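# Sort each item into the container matching its sticker colour

## Task

Place every item inside the container whose colour is the same as the colour of the sticker on that item; it counts only if all items end up in their matching containers and stay there once the robots let go.

## Robot and tools

Setup: four identical i2rt Big YAM arms, arm1 to arm4, each with six revolute joints, a two-finger gripper and a camera on the wrist. Fixed room cameras: cam_room_a1, cam_room_a2, cam_room_b1, cam_room_b2. Wrist cameras: arm1_cam_wrist to arm4_cam_wrist. The hand reaches roughly 1.0 m out from the joint1 axis.

Frames: every pose is given in one shared scene frame, in metres, origin on the floor, +z up. Feet (base_link) as calibrated: arm1 at (-0.644, +1.377, +0.914), arm2 at (-0.655, -0.555, +0.928), arm3 at (+0.651, -1.332, +0.868), arm4 at (+0.648, +0.477, +0.879). Each foot faces its own +x; from the quaternions, arm1 and arm4 face about +y and arm2 and arm3 face about -y. The hand point lies between the finger pads, about 1 cm short of the tips. Fingers point along the hand's +z and open along its y. Quaternions are written w, x, y, z.

Tool move: the arguments are arm1, arm2, arm3, arm4 (each is an object or left out) plus cameras. An arm that is left out gets no new command but may keep pushing toward an earlier target. Inside an arm object:
- joints: an object of absolute joint targets by name. joint1_rad -2.879..2.879 (turns about the foot, positive counter-clockwise seen from above); joint2_rad 0..3.141 (shoulder, 0 means upper arm pointing back, positive lifts it up and forward); joint3_rad 0..3.019 (elbow, 0 fully folded); joint4_rad -1.692..1.57 (hand pitch, positive tips the fingers up); joint5_rad -1.57..1.57 (sideways swing, positive to the arm's right); joint6_rad -2.094..2.094 (roll, positive clockwise seen from behind). gripper_m 0..0.093 is the fingertip gap in metres. If target is also given, joints may contain only gripper_m.
- target: one list of 7 numbers [x, y, z, qw, qx, qy, qz], an absolute hand pose in the scene frame. The hand follows a straight line to it, starting from its current hand_target.
- speed: top speed of that line in m/s, 0.002..0.5, default 0.25 (rotation is capped at twice that in rad/s). It is allowed only together with target.
Every arm's motion starts at once. Hand paths within one call all finish together, paced by the slowest, and each lasts 0.5 to 10 s. A call never runs past 15 s. The controller clips each step to 100 mm and 20 degrees from the measured pose and uses damped IK, so expect errors of around 1 cm or more, and wide swings between postures. Paths do not avoid obstacles or the other arms. cameras is a list of camera names or "all"; [] returns none. Unknown keys make a call invalid, and out-of-range values get it refused. Once a call is refused, later move/wait/finished_scene calls in the same reply are skipped.

Other tools: wait(seconds 0..10, cameras) lets time pass and returns the state. zoom_image(camera, region [x0,y0,x1,y1] in pixels, at most 504x504) enlarges part of that camera's newest image. read_manual(section="licences") returns licence text only. finished_scene(scene 1..3) closes the current scene for good. Scene 1 is practice and may be skipped.

Results: each arm reports joint_positions, Joint velocities ("within noise" means it is still), joint torques (joints 3 and 4 wrap at ±28 N m), hand and hand_target poses, joint_status and hand_status. A "move:" line names each arm per motion with done or its worst status. Statuses: off_target (stopped short and may still push); time_out (the arm keeps nearby targets and may go on moving itself, as listed in on_its_own; send the current positions to relieve it); not_followed / "joint command not followed" / "pose unreachable" (a self- or inter-arm collision check held the command back, although gripper commands still run); limit_stop_at_motor_heat. Arms under "as last shown" were not commanded and show stale lines. The pictures line gives the order of the images, which may be slightly older than the state.

Gripper: on a hard object held firmly, the reading is up to 5 mm below the object's width. Closed on nothing it reads 0.000-0.002. To grip, command a few mm (5 mm or more) below the width at touch; use less squeeze on soft items. To release, command well above the reading.

Heat: holding loads, long stretched reach, or pushing against something heats motors, even during your thinking time. A MOTOR HOT line appears at 85 °C. At 100 °C the arm goes limp for 30-60 s and lets go of whatever it holds.

Avoid: dropping items, releasing them while moving, slamming, and pushing anything out of the work area or onto the floor (that ends the scene). Also avoid pressing arms hard against each other; the collision check can act late and allows fingers, grippers and cameras to meet. Occasionally a loose object gets nudged on its own.

Each tool is called after "Call:" by a JSON object that holds its "fn" and its "kwargs".

## Session

Call:
{"fn": "move", "kwargs": {}}

Scene clock: 0.00 s.
Joint torques (N m): no reading
Motor temperatures (°C): arm1=[22 24 25 23 21 21 21] | arm2=[24 24 24 22 22 20 23] | arm3=[24 24 23 24 24 23 23] | arm4=[23 21 22 22 25 21 24]
Heat: arm1: hottest joint3_rad 25 °C; arm2: hottest joint1_rad 24 °C; arm3: hottest joint1_rad 24 °C; arm4: hottest joint5_rad 25 °C.
Joint velocities: within noise
arm1.joint_positions: joint1_rad=-0.126 joint2_rad=+0.534 joint3_rad=+1.403 joint4_rad=-1.611 joint5_rad=-0.026 joint6_rad=-0.127 gripper_m=+0.09396
arm1.joint_status: not commanded
arm1.hand: x=-0.6307 y=+1.5344 z=+1.4214 quat_wxyz=(-0.298, +0.671, -0.622, -0.272) (m; scene frame)
arm1.hand_target: x=-0.6306 y=+1.5327 z=+1.4326 quat_wxyz=(-0.308, +0.666, -0.618, -0.280) (m; scene frame)
arm1.hand_status: not commanded
arm2.joint_positions: joint1_rad=-0.045 joint2_rad=+0.390 joint3_rad=+1.428 joint4_rad=-1.186 joint5_rad=+0.166 joint6_rad=-0.774 gripper_m=+0.09396
arm2.joint_status: not commanded
arm2.hand: x=-0.6756 y=-0.6916 z=+1.5578 quat_wxyz=(-0.217, -0.319, -0.688, +0.615) (m; scene frame)
arm2.hand_target: x=-0.6760 y=-0.6854 z=+1.5653 quat_wxyz=(-0.221, -0.317, -0.681, +0.622) (m; scene frame)
arm2.hand_status: not commanded
arm3.joint_positions: joint1_rad=+0.075 joint2_rad=+0.276 joint3_rad=+1.523 joint4_rad=-1.599 joint5_rad=-0.185 joint6_rad=-0.597 gripper_m=+0.09396
arm3.joint_status: not commanded
arm3.hand: x=+0.6803 y=-1.3506 z=+1.4452 quat_wxyz=(-0.326, -0.350, -0.735, +0.481) (m; scene frame)
arm3.hand_target: x=+0.6804 y=-1.3484 z=+1.4507 quat_wxyz=(-0.328, -0.347, -0.731, +0.487) (m; scene frame)
arm3.hand_status: not commanded
arm4.joint_positions: joint1_rad=+0.109 joint2_rad=+0.555 joint3_rad=+1.556 joint4_rad=-1.251 joint5_rad=+0.178 joint6_rad=-0.775 gripper_m=+0.09396
arm4.joint_status: not commanded
arm4.hand: x=+0.6522 y=+0.6599 z=+1.5276 quat_wxyz=(-0.572, +0.731, -0.297, -0.221) (m; scene frame)
arm4.hand_target: x=+0.6531 y=+0.6547 z=+1.5360 quat_wxyz=(-0.580, +0.725, -0.296, -0.226) (m; scene frame)
arm4.hand_status: not commanded
pictures: arm1_cam_wrist, arm2_cam_wrist, arm3_cam_wrist, arm4_cam_wrist, cam_room_a1, cam_room_a2, cam_room_b1, cam_room_b2
Images, in order (width x height): arm1_cam_wrist 672x504, arm2_cam_wrist 672x504, arm3_cam_wrist 672x504, arm4_cam_wrist 672x504, cam_room_a1 672x504, cam_room_a2 672x504, cam_room_b1 672x504, cam_room_b2 672x504.

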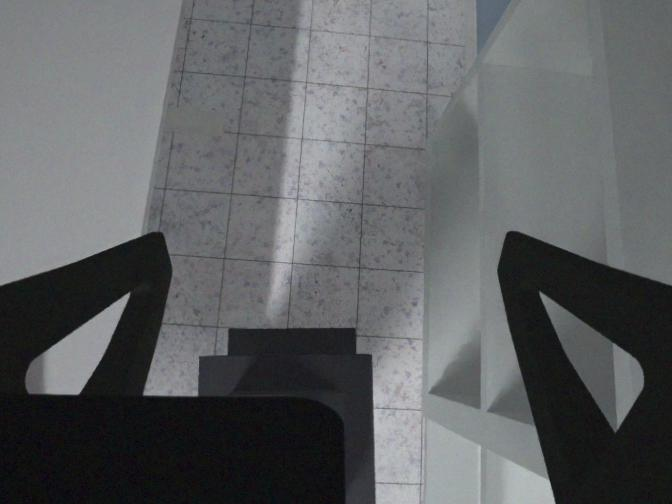

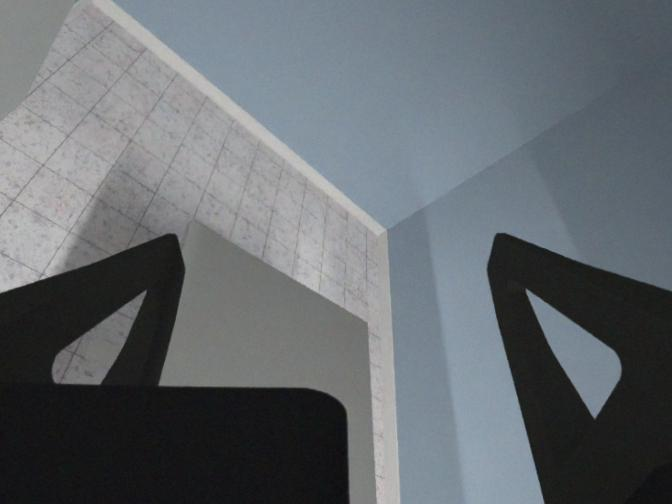

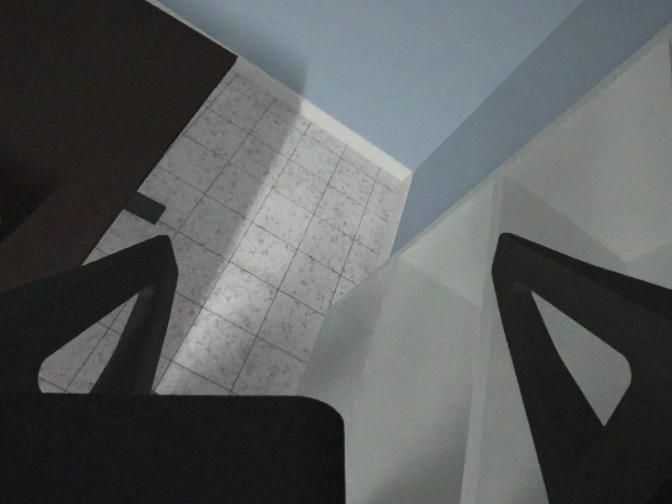

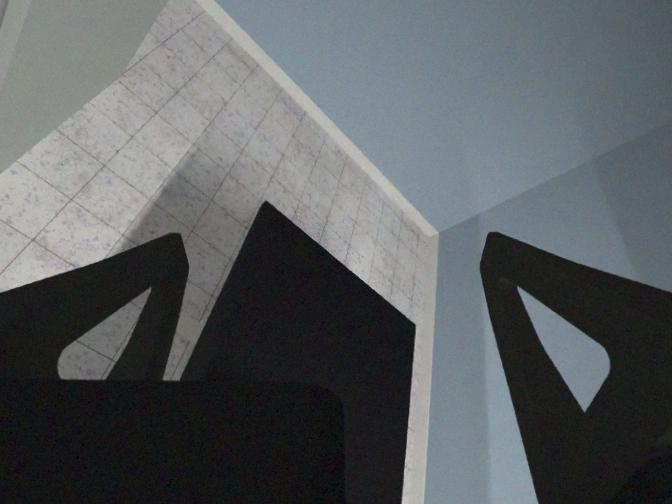

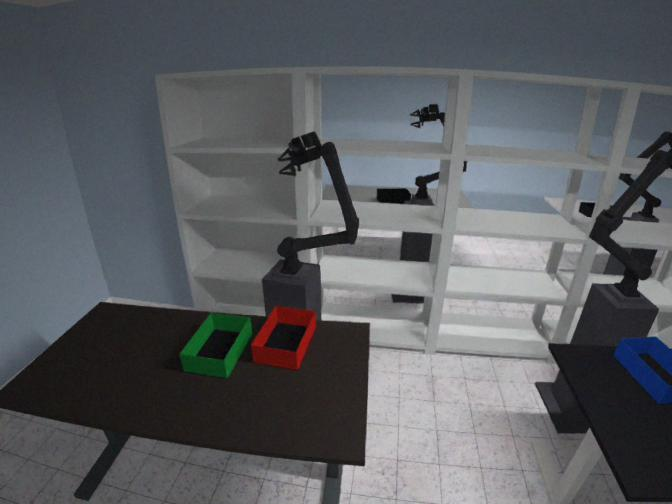

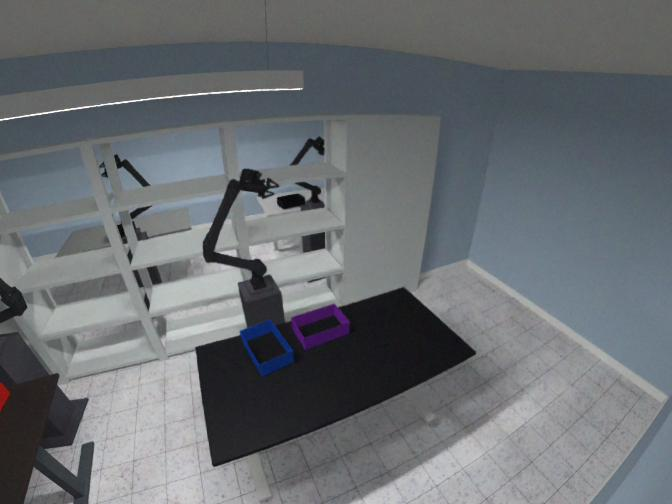

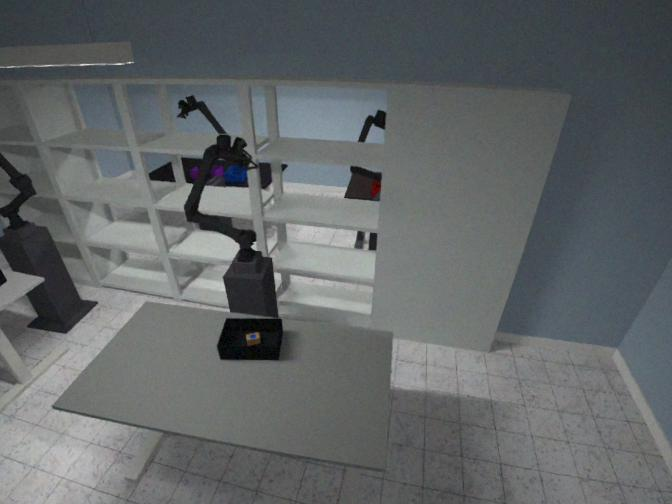

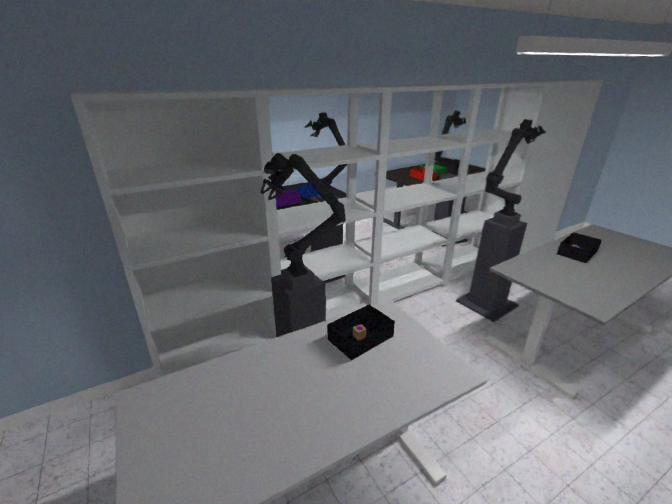

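Call:
{"fn": "zoom_image", "kwargs": {"camera": "cam_room_b1", "region": [170, 280, 340, 400]}}

Call:
{"fn": "zoom_image", "kwargs": {"camera": "cam_room_b2", "region": [280, 260, 450, 380]}}

Call:
{"fn": "zoom_image", "kwargs": {"camera": "cam_room_a1", "region": [150, 80, 654, 458]}}

Call:
{"fn": "zoom_image", "kwargs": {"camera": "cam_room_b1", "region": [0, 60, 504, 438]}}

Call:
{"fn": "zoom_image", "kwargs": {"camera": "cam_room_a2", "region": [0, 90, 504, 468]}}

Call:
{"fn": "zoom_image", "kwargs": {"camera": "cam_room_b2", "region": [168, 60, 672, 438]}}

Scaled by 2.965.

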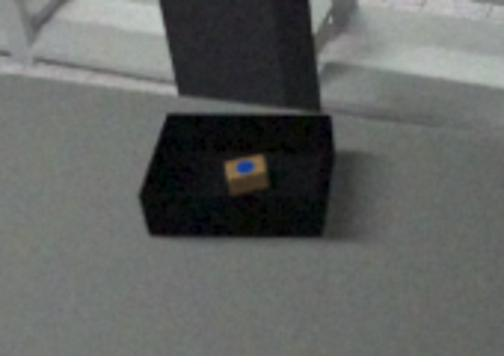

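Scaled by 2.965.

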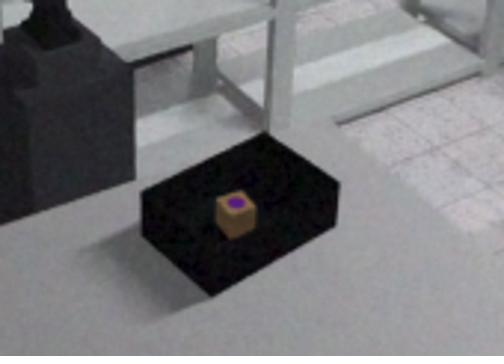

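Scaled by 1.000.

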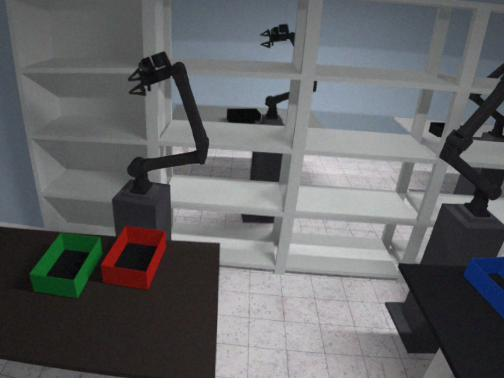

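Scaled by 1.000.

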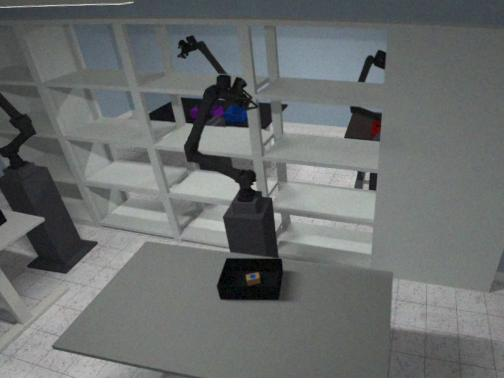

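Scaled by 1.000.

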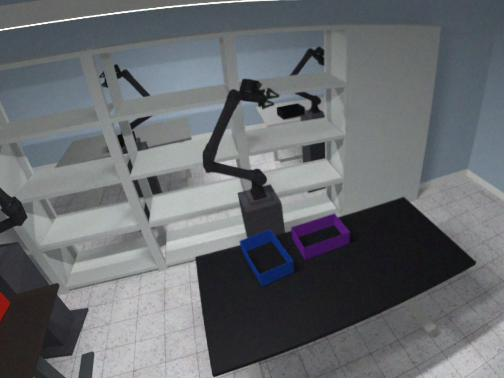

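Scaled by 1.000.

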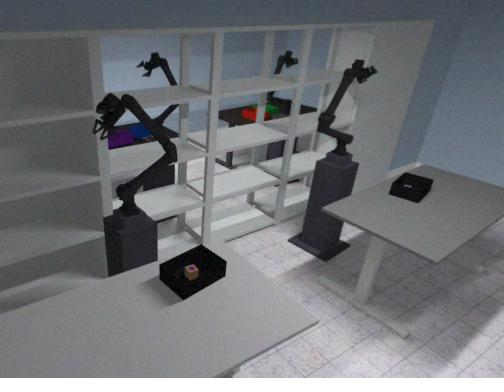

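Call:
{"fn": "move", "kwargs": {"arm1": {"target": [-0.644, 1.78, 1.25, 0, 0.707, -0.707, 0]}, "arm2": {"target": [-0.655, -0.96, 1.25, 0, 0.707, 0.707, 0]}, "arm3": {"target": [0.651, -1.73, 1.22, 0, 0.707, 0.707, 0]}, "arm4": {"target": [0.648, 0.88, 1.22, 0, 0.707, -0.707, 0]}}}

Scene clock: 37.93 s.
Joint torques (N m): arm1=[-0.97 -8.18 15.73 0.05 0.01 0.11] | arm2=[0.09 -11.75 15.83 0.17 -0.16 0.21] | arm3=[0.44 -12.22 12.94 -0.29 -0.09 0.03] | arm4=[0.62 -11.28 10.44 -0.23 -0.03 0.2]
Motor temperatures (°C): arm1=[22 24 28 23 21 21 21] | arm2=[24 25 27 22 22 20 23] | arm3=[24 25 24 24 24 23 23] | arm4=[23 22 26 22 25 21 24]
Heat: arm1: hottest joint3_rad 28 °C; arm2: hottest joint3_rad 27 °C; arm3: hottest joint2_rad 25 °C; arm4: hottest joint3_rad 26 °C.
move: arm1 off_target; arm2 off_target; arm3 off_target; arm4 off_target
Joint velocities: within noise
arm1.joint_positions: joint1_rad=-0.055 joint2_rad=+1.374 joint3_rad=+1.484 joint4_rad=-1.684 joint5_rad=+0.017 joint6_rad=+0.012 gripper_m=+0.09396
arm1.joint_status: not commanded
arm1.hand: x=-0.6408 y=+1.7696 z=+1.2264 quat_wxyz=(+0.000, +0.708, -0.707, +0.001) (m; scene frame)
arm1.hand_target: x=-0.6439 y=+1.7788 z=+1.2492 quat_wxyz=(-0.017, +0.707, -0.707, -0.017) (m; scene frame)
arm1.hand_status: off_target (0.026 m and 0.1 deg from the pose sent, 0.300 m and 47.8 deg at the start; a joint's target at an end of its range on 32 of 115 steps)
arm2.joint_positions: joint1_rad=-0.105 joint2_rad=+1.373 joint3_rad=+1.464 joint4_rad=-1.671 joint5_rad=+0.005 joint6_rad=-0.011 gripper_m=+0.09396
arm2.joint_status: not commanded
arm2.hand: x=-0.6524 y=-0.9484 z=+1.2310 quat_wxyz=(+0.005, -0.699, -0.715, -0.003) (m; scene frame)
arm2.hand_target: x=-0.6550 y=-0.9591 z=+1.2494 quat_wxyz=(-0.009, -0.707, -0.707, +0.009) (m; scene frame)
arm2.hand_status: off_target (0.022 m and 1.5 deg from the pose sent, 0.409 m and 89.2 deg at the start; a joint's target at an end of its range on 23 of 115 steps)
arm3.joint_positions: joint1_rad=+0.136 joint2_rad=+1.372 joint3_rad=+1.515 joint4_rad=-1.697 joint5_rad=+0.004 joint6_rad=-0.006 gripper_m=+0.09396
arm3.joint_status: not commanded
arm3.hand: x=+0.6556 y=-1.7227 z=+1.1967 quat_wxyz=(-0.010, -0.699, -0.715, +0.012) (m; scene frame)
arm3.hand_target: x=+0.6511 y=-1.7290 z=+1.2191 quat_wxyz=(-0.029, -0.706, -0.707, +0.029) (m; scene frame)
arm3.hand_status: off_target (0.025 m and 2.1 deg from the pose sent, 0.442 m and 79.8 deg at the start; a joint's target at an end of its range on 39 of 115 steps)
arm4.joint_positions: joint1_rad=-0.042 joint2_rad=+1.347 joint3_rad=+1.516 joint4_rad=-1.668 joint5_rad=+0.009 joint6_rad=-0.008 gripper_m=+0.09395
arm4.joint_status: not commanded
arm4.hand: x=+0.6456 y=+0.8766 z=+1.2115 quat_wxyz=(-0.025, +0.715, -0.699, -0.023) (m; scene frame)
arm4.hand_target: x=+0.6480 y=+0.8799 z=+1.2194 quat_wxyz=(-0.027, +0.707, -0.706, -0.027) (m; scene frame)
arm4.hand_status: off_target (0.009 m and 4.1 deg from the pose sent, 0.378 m and 86.7 deg at the start; a joint's target at an end of its range on 37 of 115 steps)
pictures: arm1_cam_wrist, arm2_cam_wrist, arm3_cam_wrist, arm4_cam_wrist, cam_room_a1, cam_room_a2, cam_room_b1, cam_room_b2
Images, in order (width x height): arm1_cam_wrist 672x504, arm2_cam_wrist 672x504, arm3_cam_wrist 672x504, arm4_cam_wrist 672x504, cam_room_a1 672x504, cam_room_a2 672x504, cam_room_b1 672x504, cam_room_b2 672x504.

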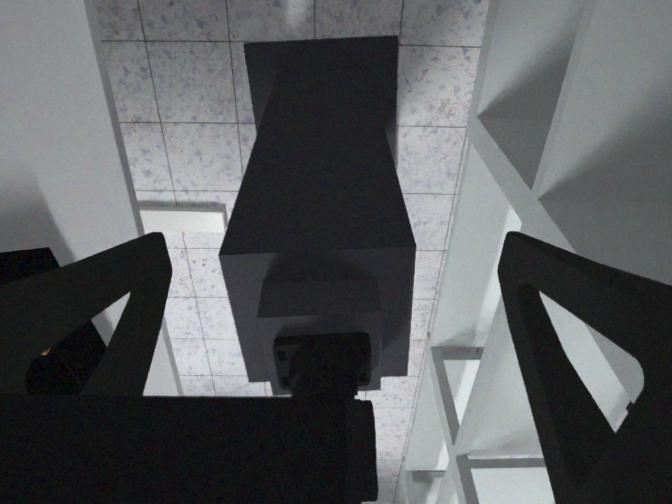

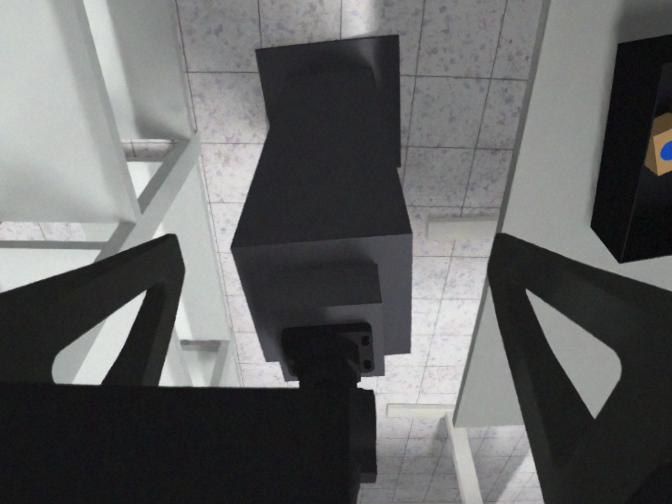

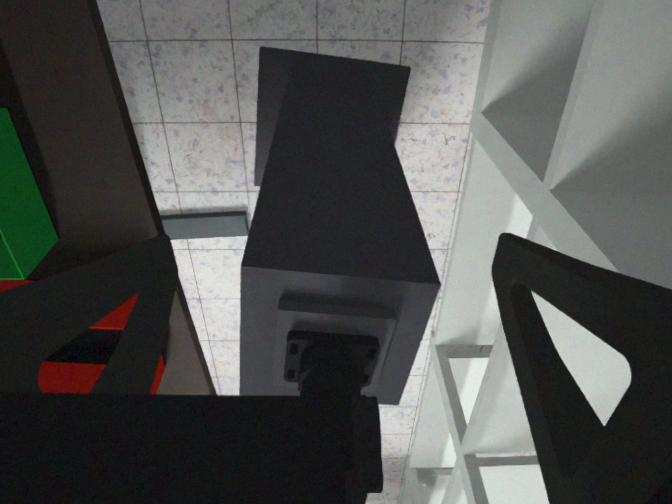

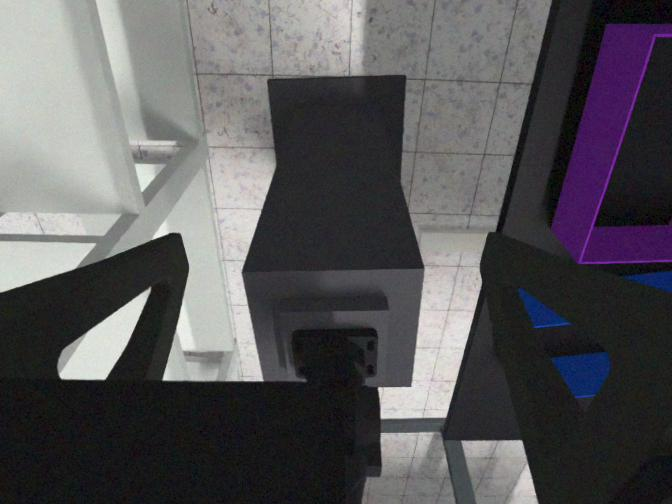

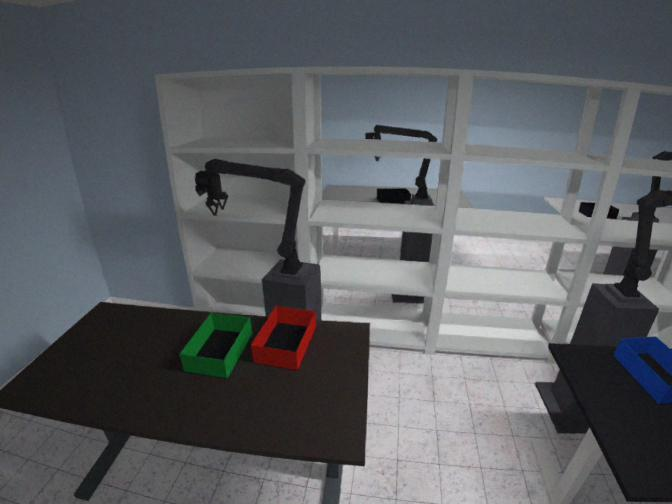

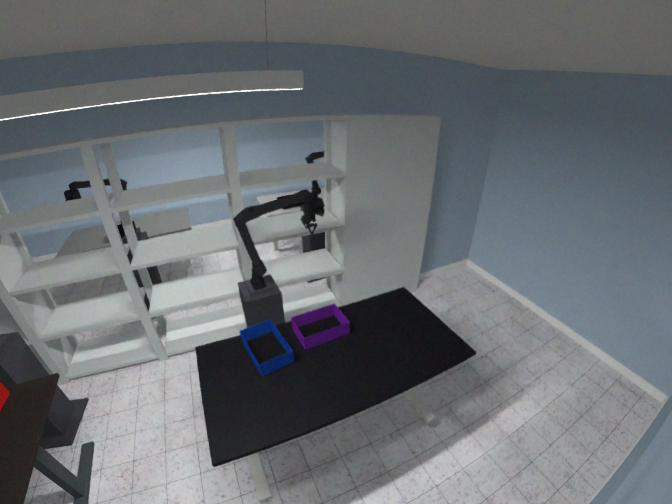

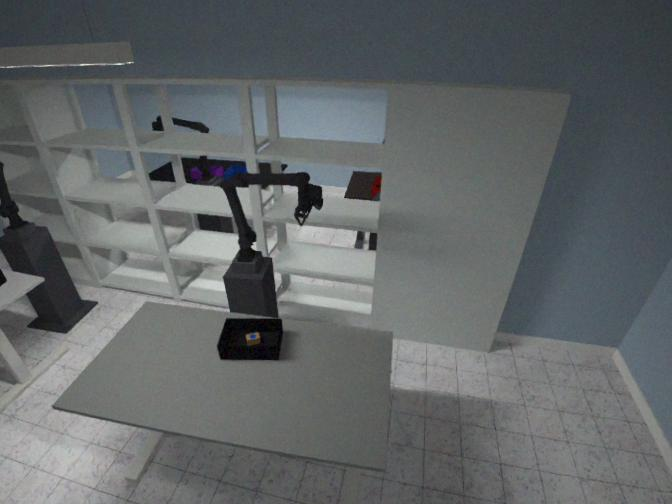

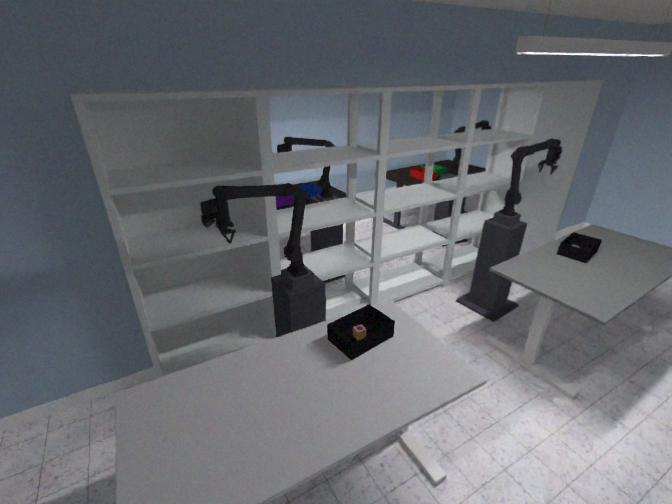

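Call:
{"fn": "move", "kwargs": {"arm1": {"joints": {"joint1_rad": 1.5}}, "arm2": {"joints": {"joint1_rad": -1.7}}, "arm4": {"joints": {"joint1_rad": -1.65}}, "arm3": {"joints": {"joint1_rad": 1.65}}}}

Scene clock: 56.03 s.
Joint torques (N m): arm1=[-2.02 -8 15.91 -0.02 0.1 0.1] | arm2=[1.03 -11.75 15.82 0.18 -0.04 0.19] | arm3=[1.26 -12.22 12.94 -0.34 0.05 0.01] | arm4=[1.32 -11.16 10.36 -0.31 0.09 0.14]
Motor temperatures (°C): arm1=[22 24 32 23 21 21 21] | arm2=[24 25 31 22 22 20 23] | arm3=[24 25 28 24 24 23 23] | arm4=[23 22 30 22 25 21 24]
Heat: arm1: hottest joint3_rad 32 °C; arm2: hottest joint3_rad 31 °C; arm3: hottest joint3_rad 28 °C; arm4: hottest joint3_rad 30 °C.
move: arm1 done; arm2 done; arm3 done; arm4 done
Joint velocities: within noise
arm1.joint_positions: joint1_rad=+1.503 joint2_rad=+1.377 joint3_rad=+1.484 joint4_rad=-1.684 joint5_rad=+0.015 joint6_rad=+0.014 gripper_m=+0.09398
arm1.joint_status: all done
arm1.hand: x=-1.0326 y=+1.3791 z=+1.2301 quat_wxyz=(-0.009, +1.000, -0.007, -0.004) (m; scene frame)
arm1.hand_target: x=-1.0409 y=+1.3803 z=+1.2542 quat_wxyz=(-0.009, +0.999, -0.011, -0.030) (m; scene frame)
arm1.hand_status: not commanded
arm2.joint_positions: joint1_rad=-1.705 joint2_rad=+1.373 joint3_rad=+1.464 joint4_rad=-1.671 joint5_rad=+0.002 joint6_rad=-0.010 gripper_m=+0.09398
arm2.joint_status: all done
arm2.hand: x=-1.0478 y=-0.5486 z=+1.2317 quat_wxyz=(+0.003, -1.000, +0.004, -0.005) (m; scene frame)
arm2.hand_target: x=-1.0584 y=-0.5505 z=+1.2500 quat_wxyz=(+0.003, -1.000, +0.008, +0.013) (m; scene frame)
arm2.hand_status: not commanded
arm3.joint_positions: joint1_rad=+1.649 joint2_rad=+1.372 joint3_rad=+1.515 joint4_rad=-1.697 joint5_rad=+0.001 joint6_rad=-0.004 gripper_m=+0.09398
arm3.joint_status: all done
arm3.hand: x=+1.0458 y=-1.3446 z=+1.1920 quat_wxyz=(-0.009, -0.019, -1.000, +0.008) (m; scene frame)
arm3.hand_target: x=+1.0524 y=-1.3442 z=+1.2143 quat_wxyz=(-0.034, -0.022, -0.999, +0.008) (m; scene frame)
arm3.hand_status: not commanded
arm4.joint_positions: joint1_rad=-1.655 joint2_rad=+1.347 joint3_rad=+1.516 joint4_rad=-1.668 joint5_rad=+0.006 joint6_rad=-0.006 gripper_m=+0.09398
arm4.joint_status: all done
arm4.hand: x=+1.0474 y=+0.4662 z=+1.2110 quat_wxyz=(-0.033, -0.010, -0.999, +0.005) (m; scene frame)
arm4.hand_target: x=+1.0507 y=+0.4681 z=+1.2189 quat_wxyz=(-0.038, -0.014, -0.999, +0.005) (m; scene frame)
arm4.hand_status: not commanded
pictures: arm1_cam_wrist, arm2_cam_wrist, arm3_cam_wrist, arm4_cam_wrist, cam_room_a1, cam_room_a2, cam_room_b1, cam_room_b2
Images, in order (width x height): arm1_cam_wrist 672x504, arm2_cam_wrist 672x504, arm3_cam_wrist 672x504, arm4_cam_wrist 672x504, cam_room_a1 672x504, cam_room_a2 672x504, cam_room_b1 672x504, cam_room_b2 672x504.

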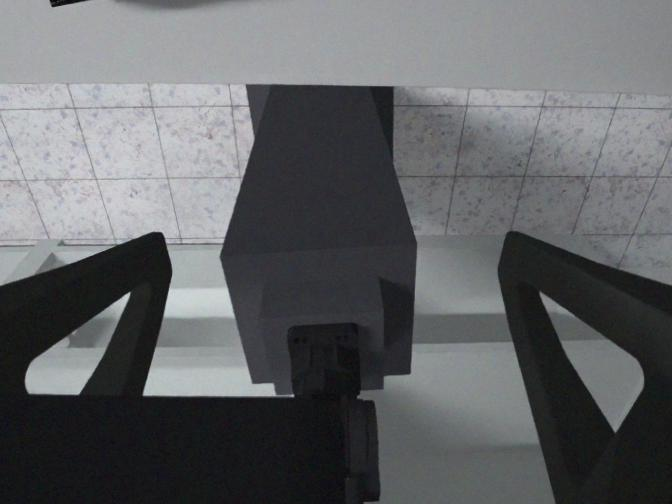

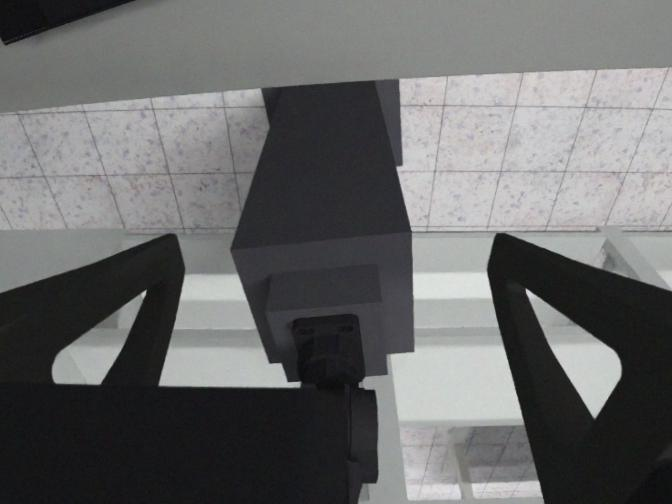

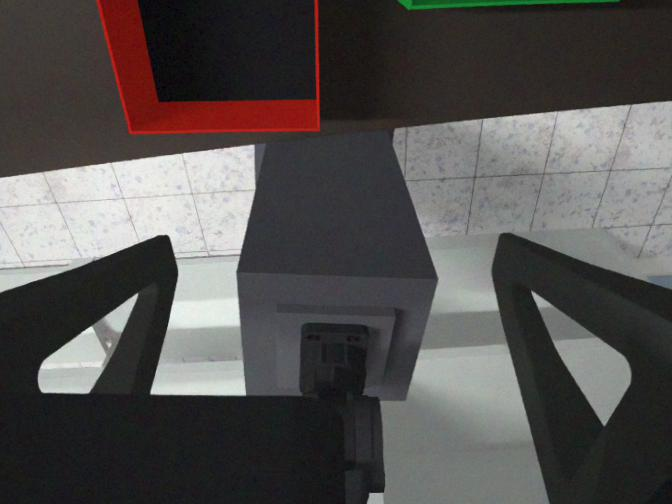

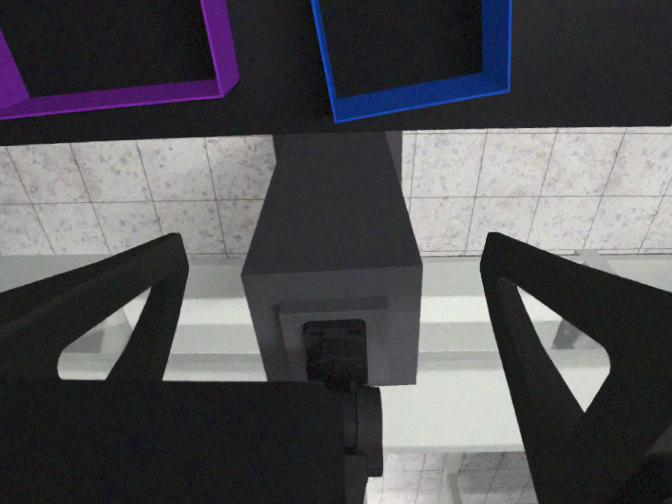

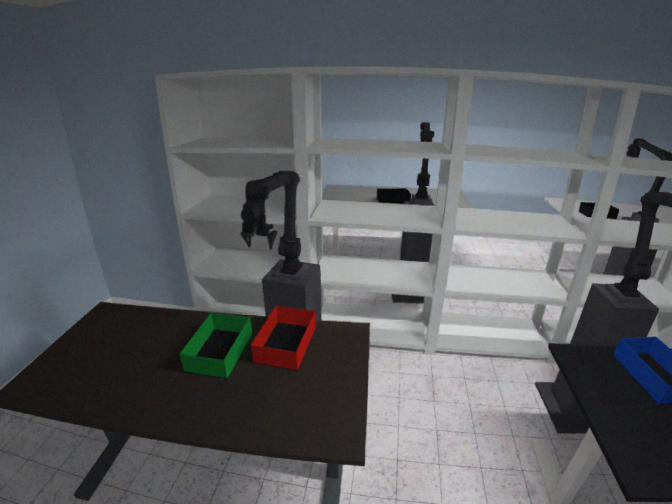

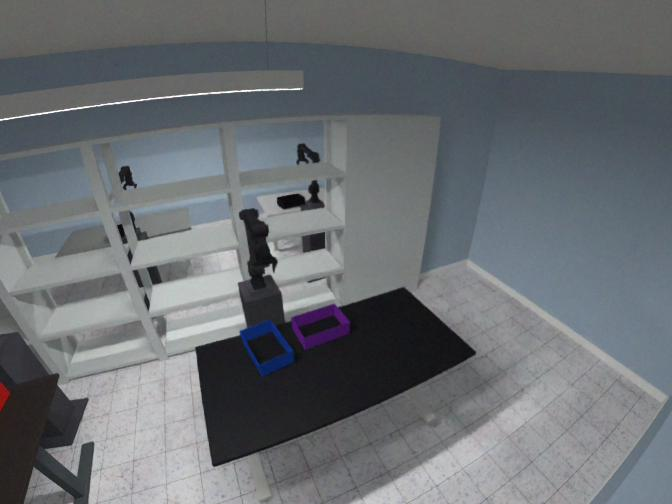

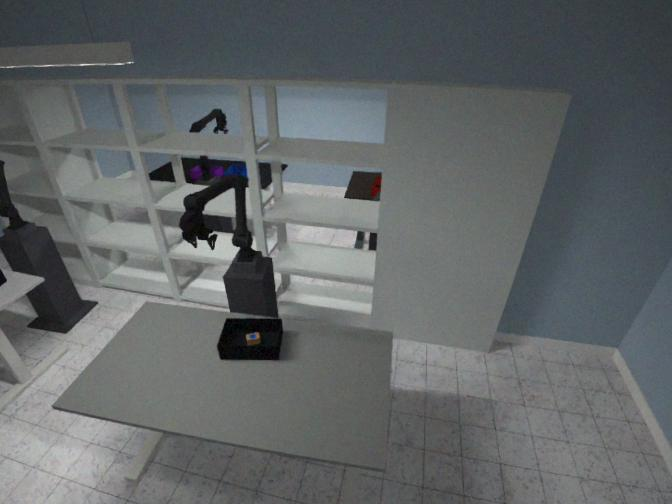

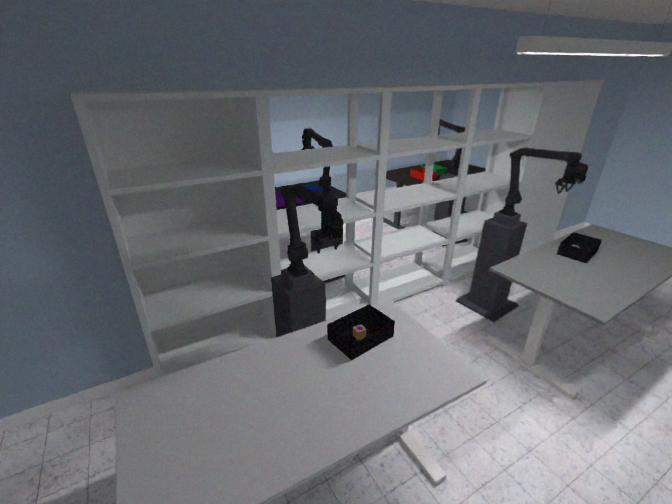

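Call:
{"fn": "move", "kwargs": {"arm1": {"target": [-1.2, 1.03, 1.05, 0, 0.962, 0.274, 0], "speed": 0.4}, "arm2": {"target": [-1.2, -0.9, 1.05, 0, 0.962, 0.274, 0], "speed": 0.4}, "arm4": {"target": [1.25, 0.6, 1.1, 0, 0, 1, 0], "speed": 0.4}, "cameras": ["arm1_cam_wrist", "arm2_cam_wrist", "arm4_cam_wrist"]}}

Scene clock: 83.43 s.
Joint torques (N m): arm1=[-2.9 -19.9 15.28 0.17 0.01 -0.02] | arm2=[0.03 -22.12 15.36 0.1 -0.09 -0.07] | arm3=[1.14 -12.28 12.92 -0.35 0.04 0.01] | arm4=[0.56 -20.95 12.07 -0.39 0.01 0.17]
Motor temperatures (°C): arm1=[22 25 35 23 21 21 21] | arm2=[24 25 35 22 22 20 23] | arm3=[24 25 31 24 24 23 23] | arm4=[23 22 33 22 24 21 24]
Heat: arm1: hottest joint3_rad 35 °C; arm2: hottest joint3_rad 35 °C; arm3: hottest joint3_rad 31 °C; arm4: hottest joint3_rad 33 °C.
move: arm1 off_target; arm2 off_target; arm4 off_target
Joint velocities: within noise
arm1.joint_positions: joint1_rad=+2.064 joint2_rad=+2.137 joint3_rad=+1.955 joint4_rad=-1.458 joint5_rad=-0.010 joint6_rad=+0.007 gripper_m=+0.09398
arm1.joint_status: not commanded
arm1.hand: x=-1.1836 y=+1.0343 z=+1.0211 quat_wxyz=(-0.009, +0.961, +0.274, +0.027) (m; scene frame)
arm1.hand_target: x=-1.1987 y=+1.0308 z=+1.0504 quat_wxyz=(+0.000, +0.962, +0.274, -0.001) (m; scene frame)
arm1.hand_status: off_target (0.033 m and 3.3 deg from the pose sent, 0.427 m and 32.6 deg at the start)
arm2.joint_positions: joint1_rad=-1.115 joint2_rad=+2.060 joint3_rad=+1.868 joint4_rad=-1.400 joint5_rad=+0.000 joint6_rad=+0.023 gripper_m=+0.09398
arm2.joint_status: not commanded
arm2.hand: x=-1.1845 y=-0.8963 z=+1.0401 quat_wxyz=(+0.005, -0.962, -0.271, -0.012) (m; scene frame)
arm2.hand_target: x=-1.1992 y=-0.8996 z=+1.0500 quat_wxyz=(+0.000, -0.962, -0.274, +0.001) (m; scene frame)
arm2.hand_status: off_target (0.019 m and 1.5 deg from the pose sent, 0.424 m and 32.2 deg at the start)
arm3: as last shown
arm4.joint_positions: joint1_rad=-1.428 joint2_rad=+1.949 joint3_rad=+1.954 joint4_rad=-1.595 joint5_rad=+0.000 joint6_rad=+0.186 gripper_m=+0.09398
arm4.joint_status: not commanded
arm4.hand: x=+1.2391 y=+0.5968 z=+1.0892 quat_wxyz=(+0.012, +0.007, -1.000, +0.004) (m; scene frame)
arm4.hand_target: x=+1.2494 y=+0.5998 z=+1.0999 quat_wxyz=(+0.000, +0.000, -1.000, +0.000) (m; scene frame)
arm4.hand_status: off_target (0.016 m and 1.6 deg from the pose sent, 0.267 m and 4.0 deg at the start)
pictures: arm1_cam_wrist, arm2_cam_wrist, arm4_cam_wrist
Images, in order (width x height): arm1_cam_wrist 672x504, arm2_cam_wrist 672x504, arm4_cam_wrist 672x504.

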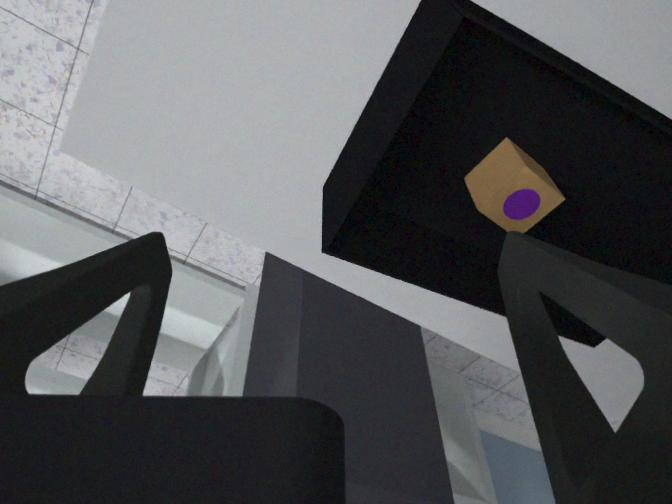

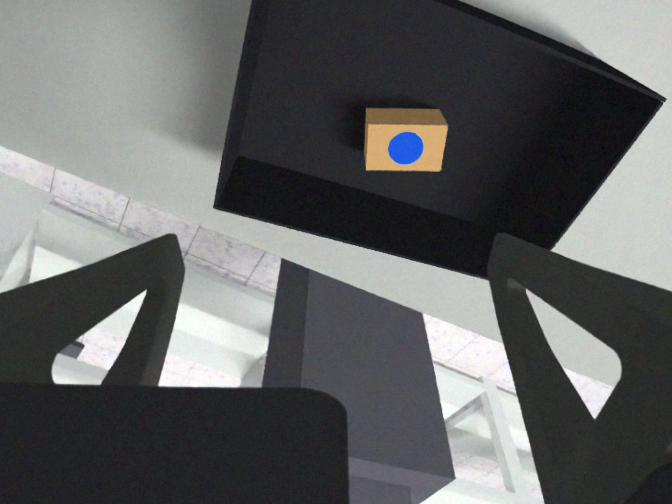

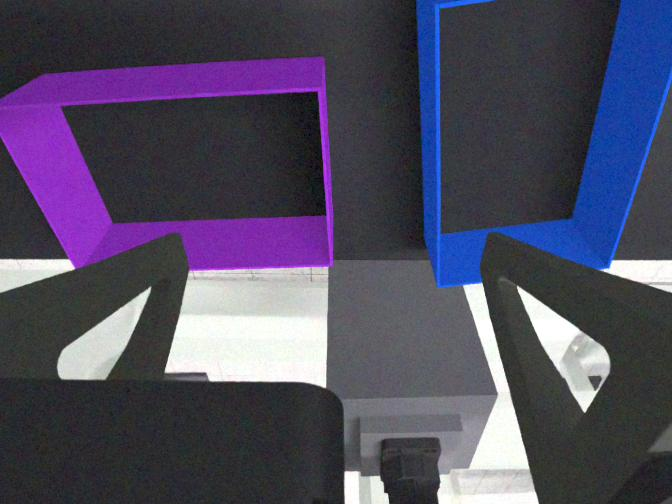

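Call:
{"fn": "zoom_image", "kwargs": {"camera": "arm4_cam_wrist", "region": [252, 200, 588, 452]}}

Call:
{"fn": "zoom_image", "kwargs": {"camera": "arm2_cam_wrist", "region": [200, 0, 672, 354]}}

Scaled by 1.500.

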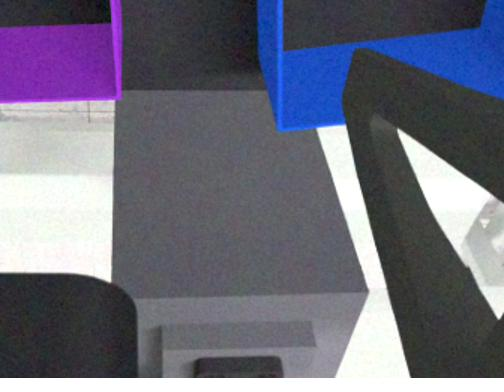

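Scaled by 1.068.

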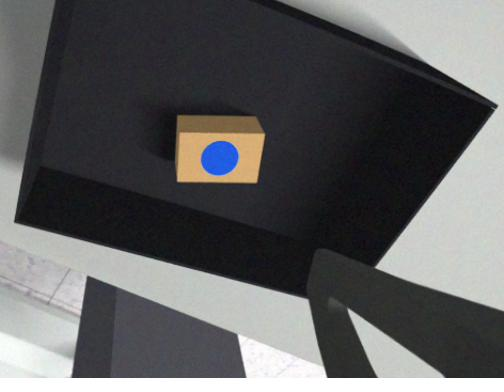

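Call:
{"fn": "zoom_image", "kwargs": {"camera": "arm1_cam_wrist", "region": [400, 90, 640, 270]}}

Call:
{"fn": "move", "kwargs": {"arm4": {"joints": {"joint1_rad": 1.5, "joint2_rad": 0.6, "joint3_rad": 1.55, "joint4_rad": -0.95, "joint5_rad": 0, "joint6_rad": 0}}, "arm3": {"joints": {"joint1_rad": -1.45, "joint2_rad": 0.6, "joint3_rad": 1.55, "joint4_rad": -0.95, "joint5_rad": 0, "joint6_rad": 0}}, "cameras": ["arm3_cam_wrist", "arm4_cam_wrist", "cam_room_a1", "cam_room_b2"]}}

Scaled by 2.100.

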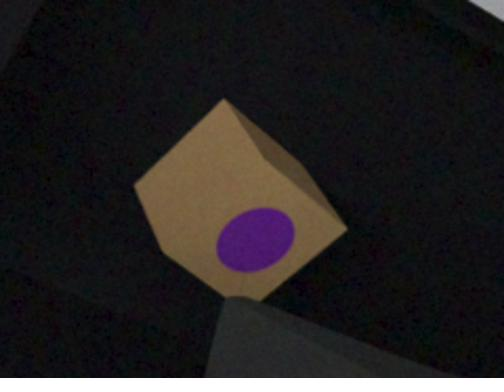

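Scene clock: 165.43 s.
Joint torques (N m): arm1=[-3.19 -19.6 15.38 -0.2 0 -0.05] | arm2=[0.21 -22.24 15.41 0.14 -0.1 -0.07] | arm3=[0.56 2.84 7.17 2.3 0 -0.02] | arm4=[1.03 4.48 6.02 1.7 0.16 -0.02]
Motor temperatures (°C): arm1=[22 26 38 23 21 21 21] | arm2=[24 29 36 22 22 20 23] | arm3=[24 25 34 24 24 23 23] | arm4=[23 27 40 22 24 21 24]
Heat: arm1: hottest joint3_rad 38 °C; arm2: hottest joint3_rad 36 °C; arm3: hottest joint3_rad 34 °C; arm4: hottest joint3_rad 40 °C.
move: arm3 done; arm4 done
Joint velocities: within noise
arm1, arm2: as last shown
arm3.joint_positions: joint1_rad=-1.440 joint2_rad=+0.603 joint3_rad=+1.544 joint4_rad=-0.964 joint5_rad=+0.000 joint6_rad=-0.003 gripper_m=+0.09401
arm3.joint_status: all done
arm3.hand: x=+0.4307 y=-1.3237 z=+1.5714 quat_wxyz=(-0.007, -0.716, +0.000, +0.698) (m; scene frame)
arm3.hand_target: x=+0.4342 y=-1.3214 z=+1.5781 quat_wxyz=(-0.005, -0.708, +0.005, +0.707) (m; scene frame)
arm3.hand_status: not commanded
arm4.joint_positions: joint1_rad=+1.495 joint2_rad=+0.594 joint3_rad=+1.553 joint4_rad=-0.957 joint5_rad=-0.002 joint6_rad=+0.010 gripper_m=+0.09400
arm4.joint_status: all done
arm4.hand: x=+0.4400 y=+0.4841 z=+1.5919 quat_wxyz=(-0.001, +0.705, -0.011, -0.710) (m; scene frame)
arm4.hand_target: x=+0.4355 y=+0.4833 z=+1.5912 quat_wxyz=(-0.004, +0.705, -0.006, -0.709) (m; scene frame)
arm4.hand_status: not commanded
pictures: arm3_cam_wrist, arm4_cam_wrist, cam_room_a1, cam_room_b2
Images, in order (width x height): arm3_cam_wrist 672x504, arm4_cam_wrist 672x504, cam_room_a1 672x504, cam_room_b2 672x504.

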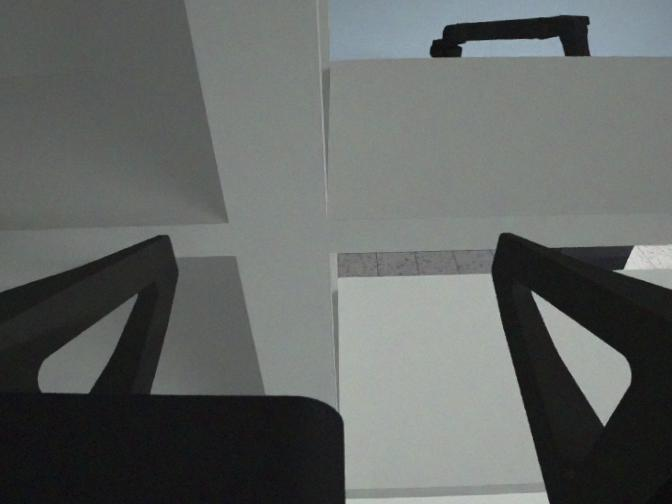

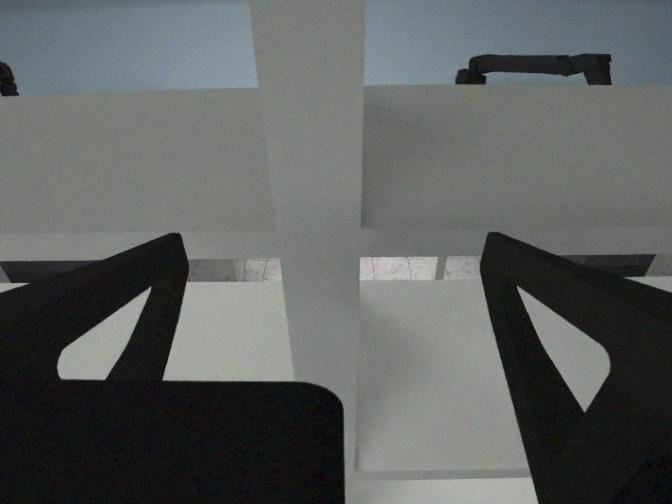

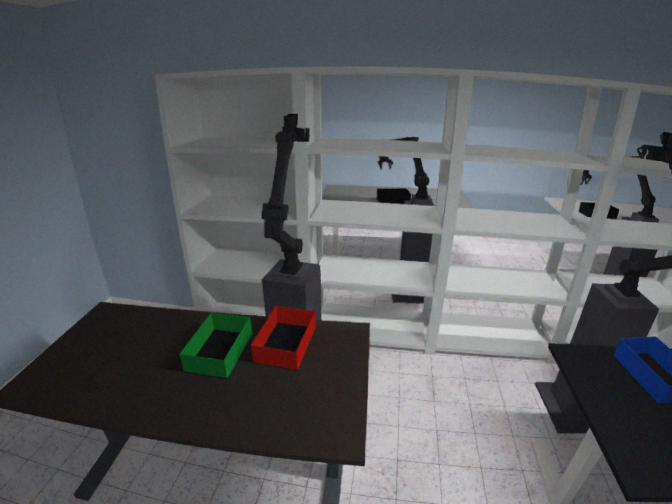

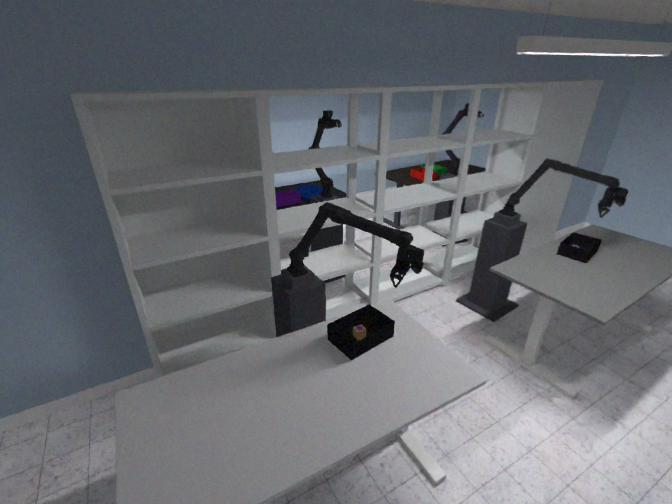

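Call:
{"fn": "move", "kwargs": {"arm1": {"target": [-1.066, 1.231, 0.955, 0.0327, -0.9582, 0.1219, 0.2567], "speed": 0.3}, "arm2": {"target": [-1.068, -0.756, 0.95, -0.0702, -0.9297, -0.2622, 0.2491], "speed": 0.3}, "cameras": ["arm1_cam_wrist", "arm2_cam_wrist"]}}

Scene clock: 229.10 s.
Joint torques (N m): arm1=[-2.55 -10.23 8.83 1.62 0.35 0.11] | arm2=[0.32 -13.98 8.12 2.43 -0.23 -0.08] | arm3=[0.5 2.9 7.12 2.32 -0.02 -0.02] | arm4=[1.32 4.19 6.06 1.59 0.15 -0.04]
Motor temperatures (°C): arm1=[22 27 38 23 21 21 21] | arm2=[24 30 37 22 22 20 23] | arm3=[24 25 29 24 24 23 23] | arm4=[23 23 30 22 24 21 24]
Heat: arm1: hottest joint3_rad 38 °C; arm2: hottest joint3_rad 37 °C; arm3: hottest joint3_rad 29 °C; arm4: hottest joint3_rad 30 °C.
move: arm1 off_target; arm2 done
Joint velocities: within noise
arm1.joint_positions: joint1_rad=+1.966 joint2_rad=+1.542 joint3_rad=+0.770 joint4_rad=-0.445 joint5_rad=+0.321 joint6_rad=+0.635 gripper_m=+0.09398
arm1.joint_status: not commanded
arm1.hand: x=-1.0567 y=+1.2314 z=+0.9423 quat_wxyz=(-0.044, +0.964, -0.111, -0.238) (m; scene frame)
arm1.hand_target: x=-1.0659 y=+1.2310 z=+0.9551 quat_wxyz=(-0.033, +0.958, -0.122, -0.257) (m; scene frame)
arm1.hand_status: off_target (0.016 m and 2.8 deg from the pose sent, 0.238 m and 56.5 deg at the start)
arm2.joint_positions: joint1_rad=-1.251 joint2_rad=+1.536 joint3_rad=+0.724 joint4_rad=-0.257 joint5_rad=-0.058 joint6_rad=-0.088 gripper_m=+0.09398
arm2.joint_status: not commanded
arm2.hand: x=-1.0654 y=-0.7572 z=+0.9452 quat_wxyz=(-0.069, -0.934, -0.258, +0.238) (m; scene frame)
arm2.hand_target: x=-1.0680 y=-0.7560 z=+0.9500 quat_wxyz=(-0.070, -0.930, -0.262, +0.249) (m; scene frame)
arm2.hand_status: done (0.006 m and 1.4 deg from the pose sent, 0.203 m and 31.4 deg at the start)
arm3, arm4: as last shown
pictures: arm1_cam_wrist, arm2_cam_wrist
Images, in order (width x height): arm1_cam_wrist 672x504, arm2_cam_wrist 672x504.

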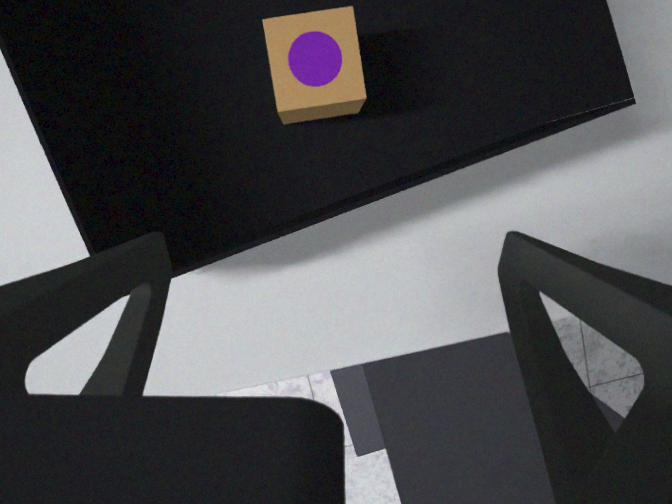

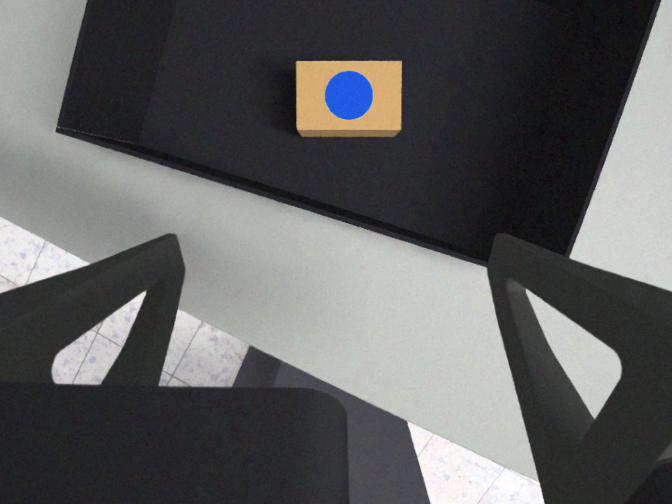

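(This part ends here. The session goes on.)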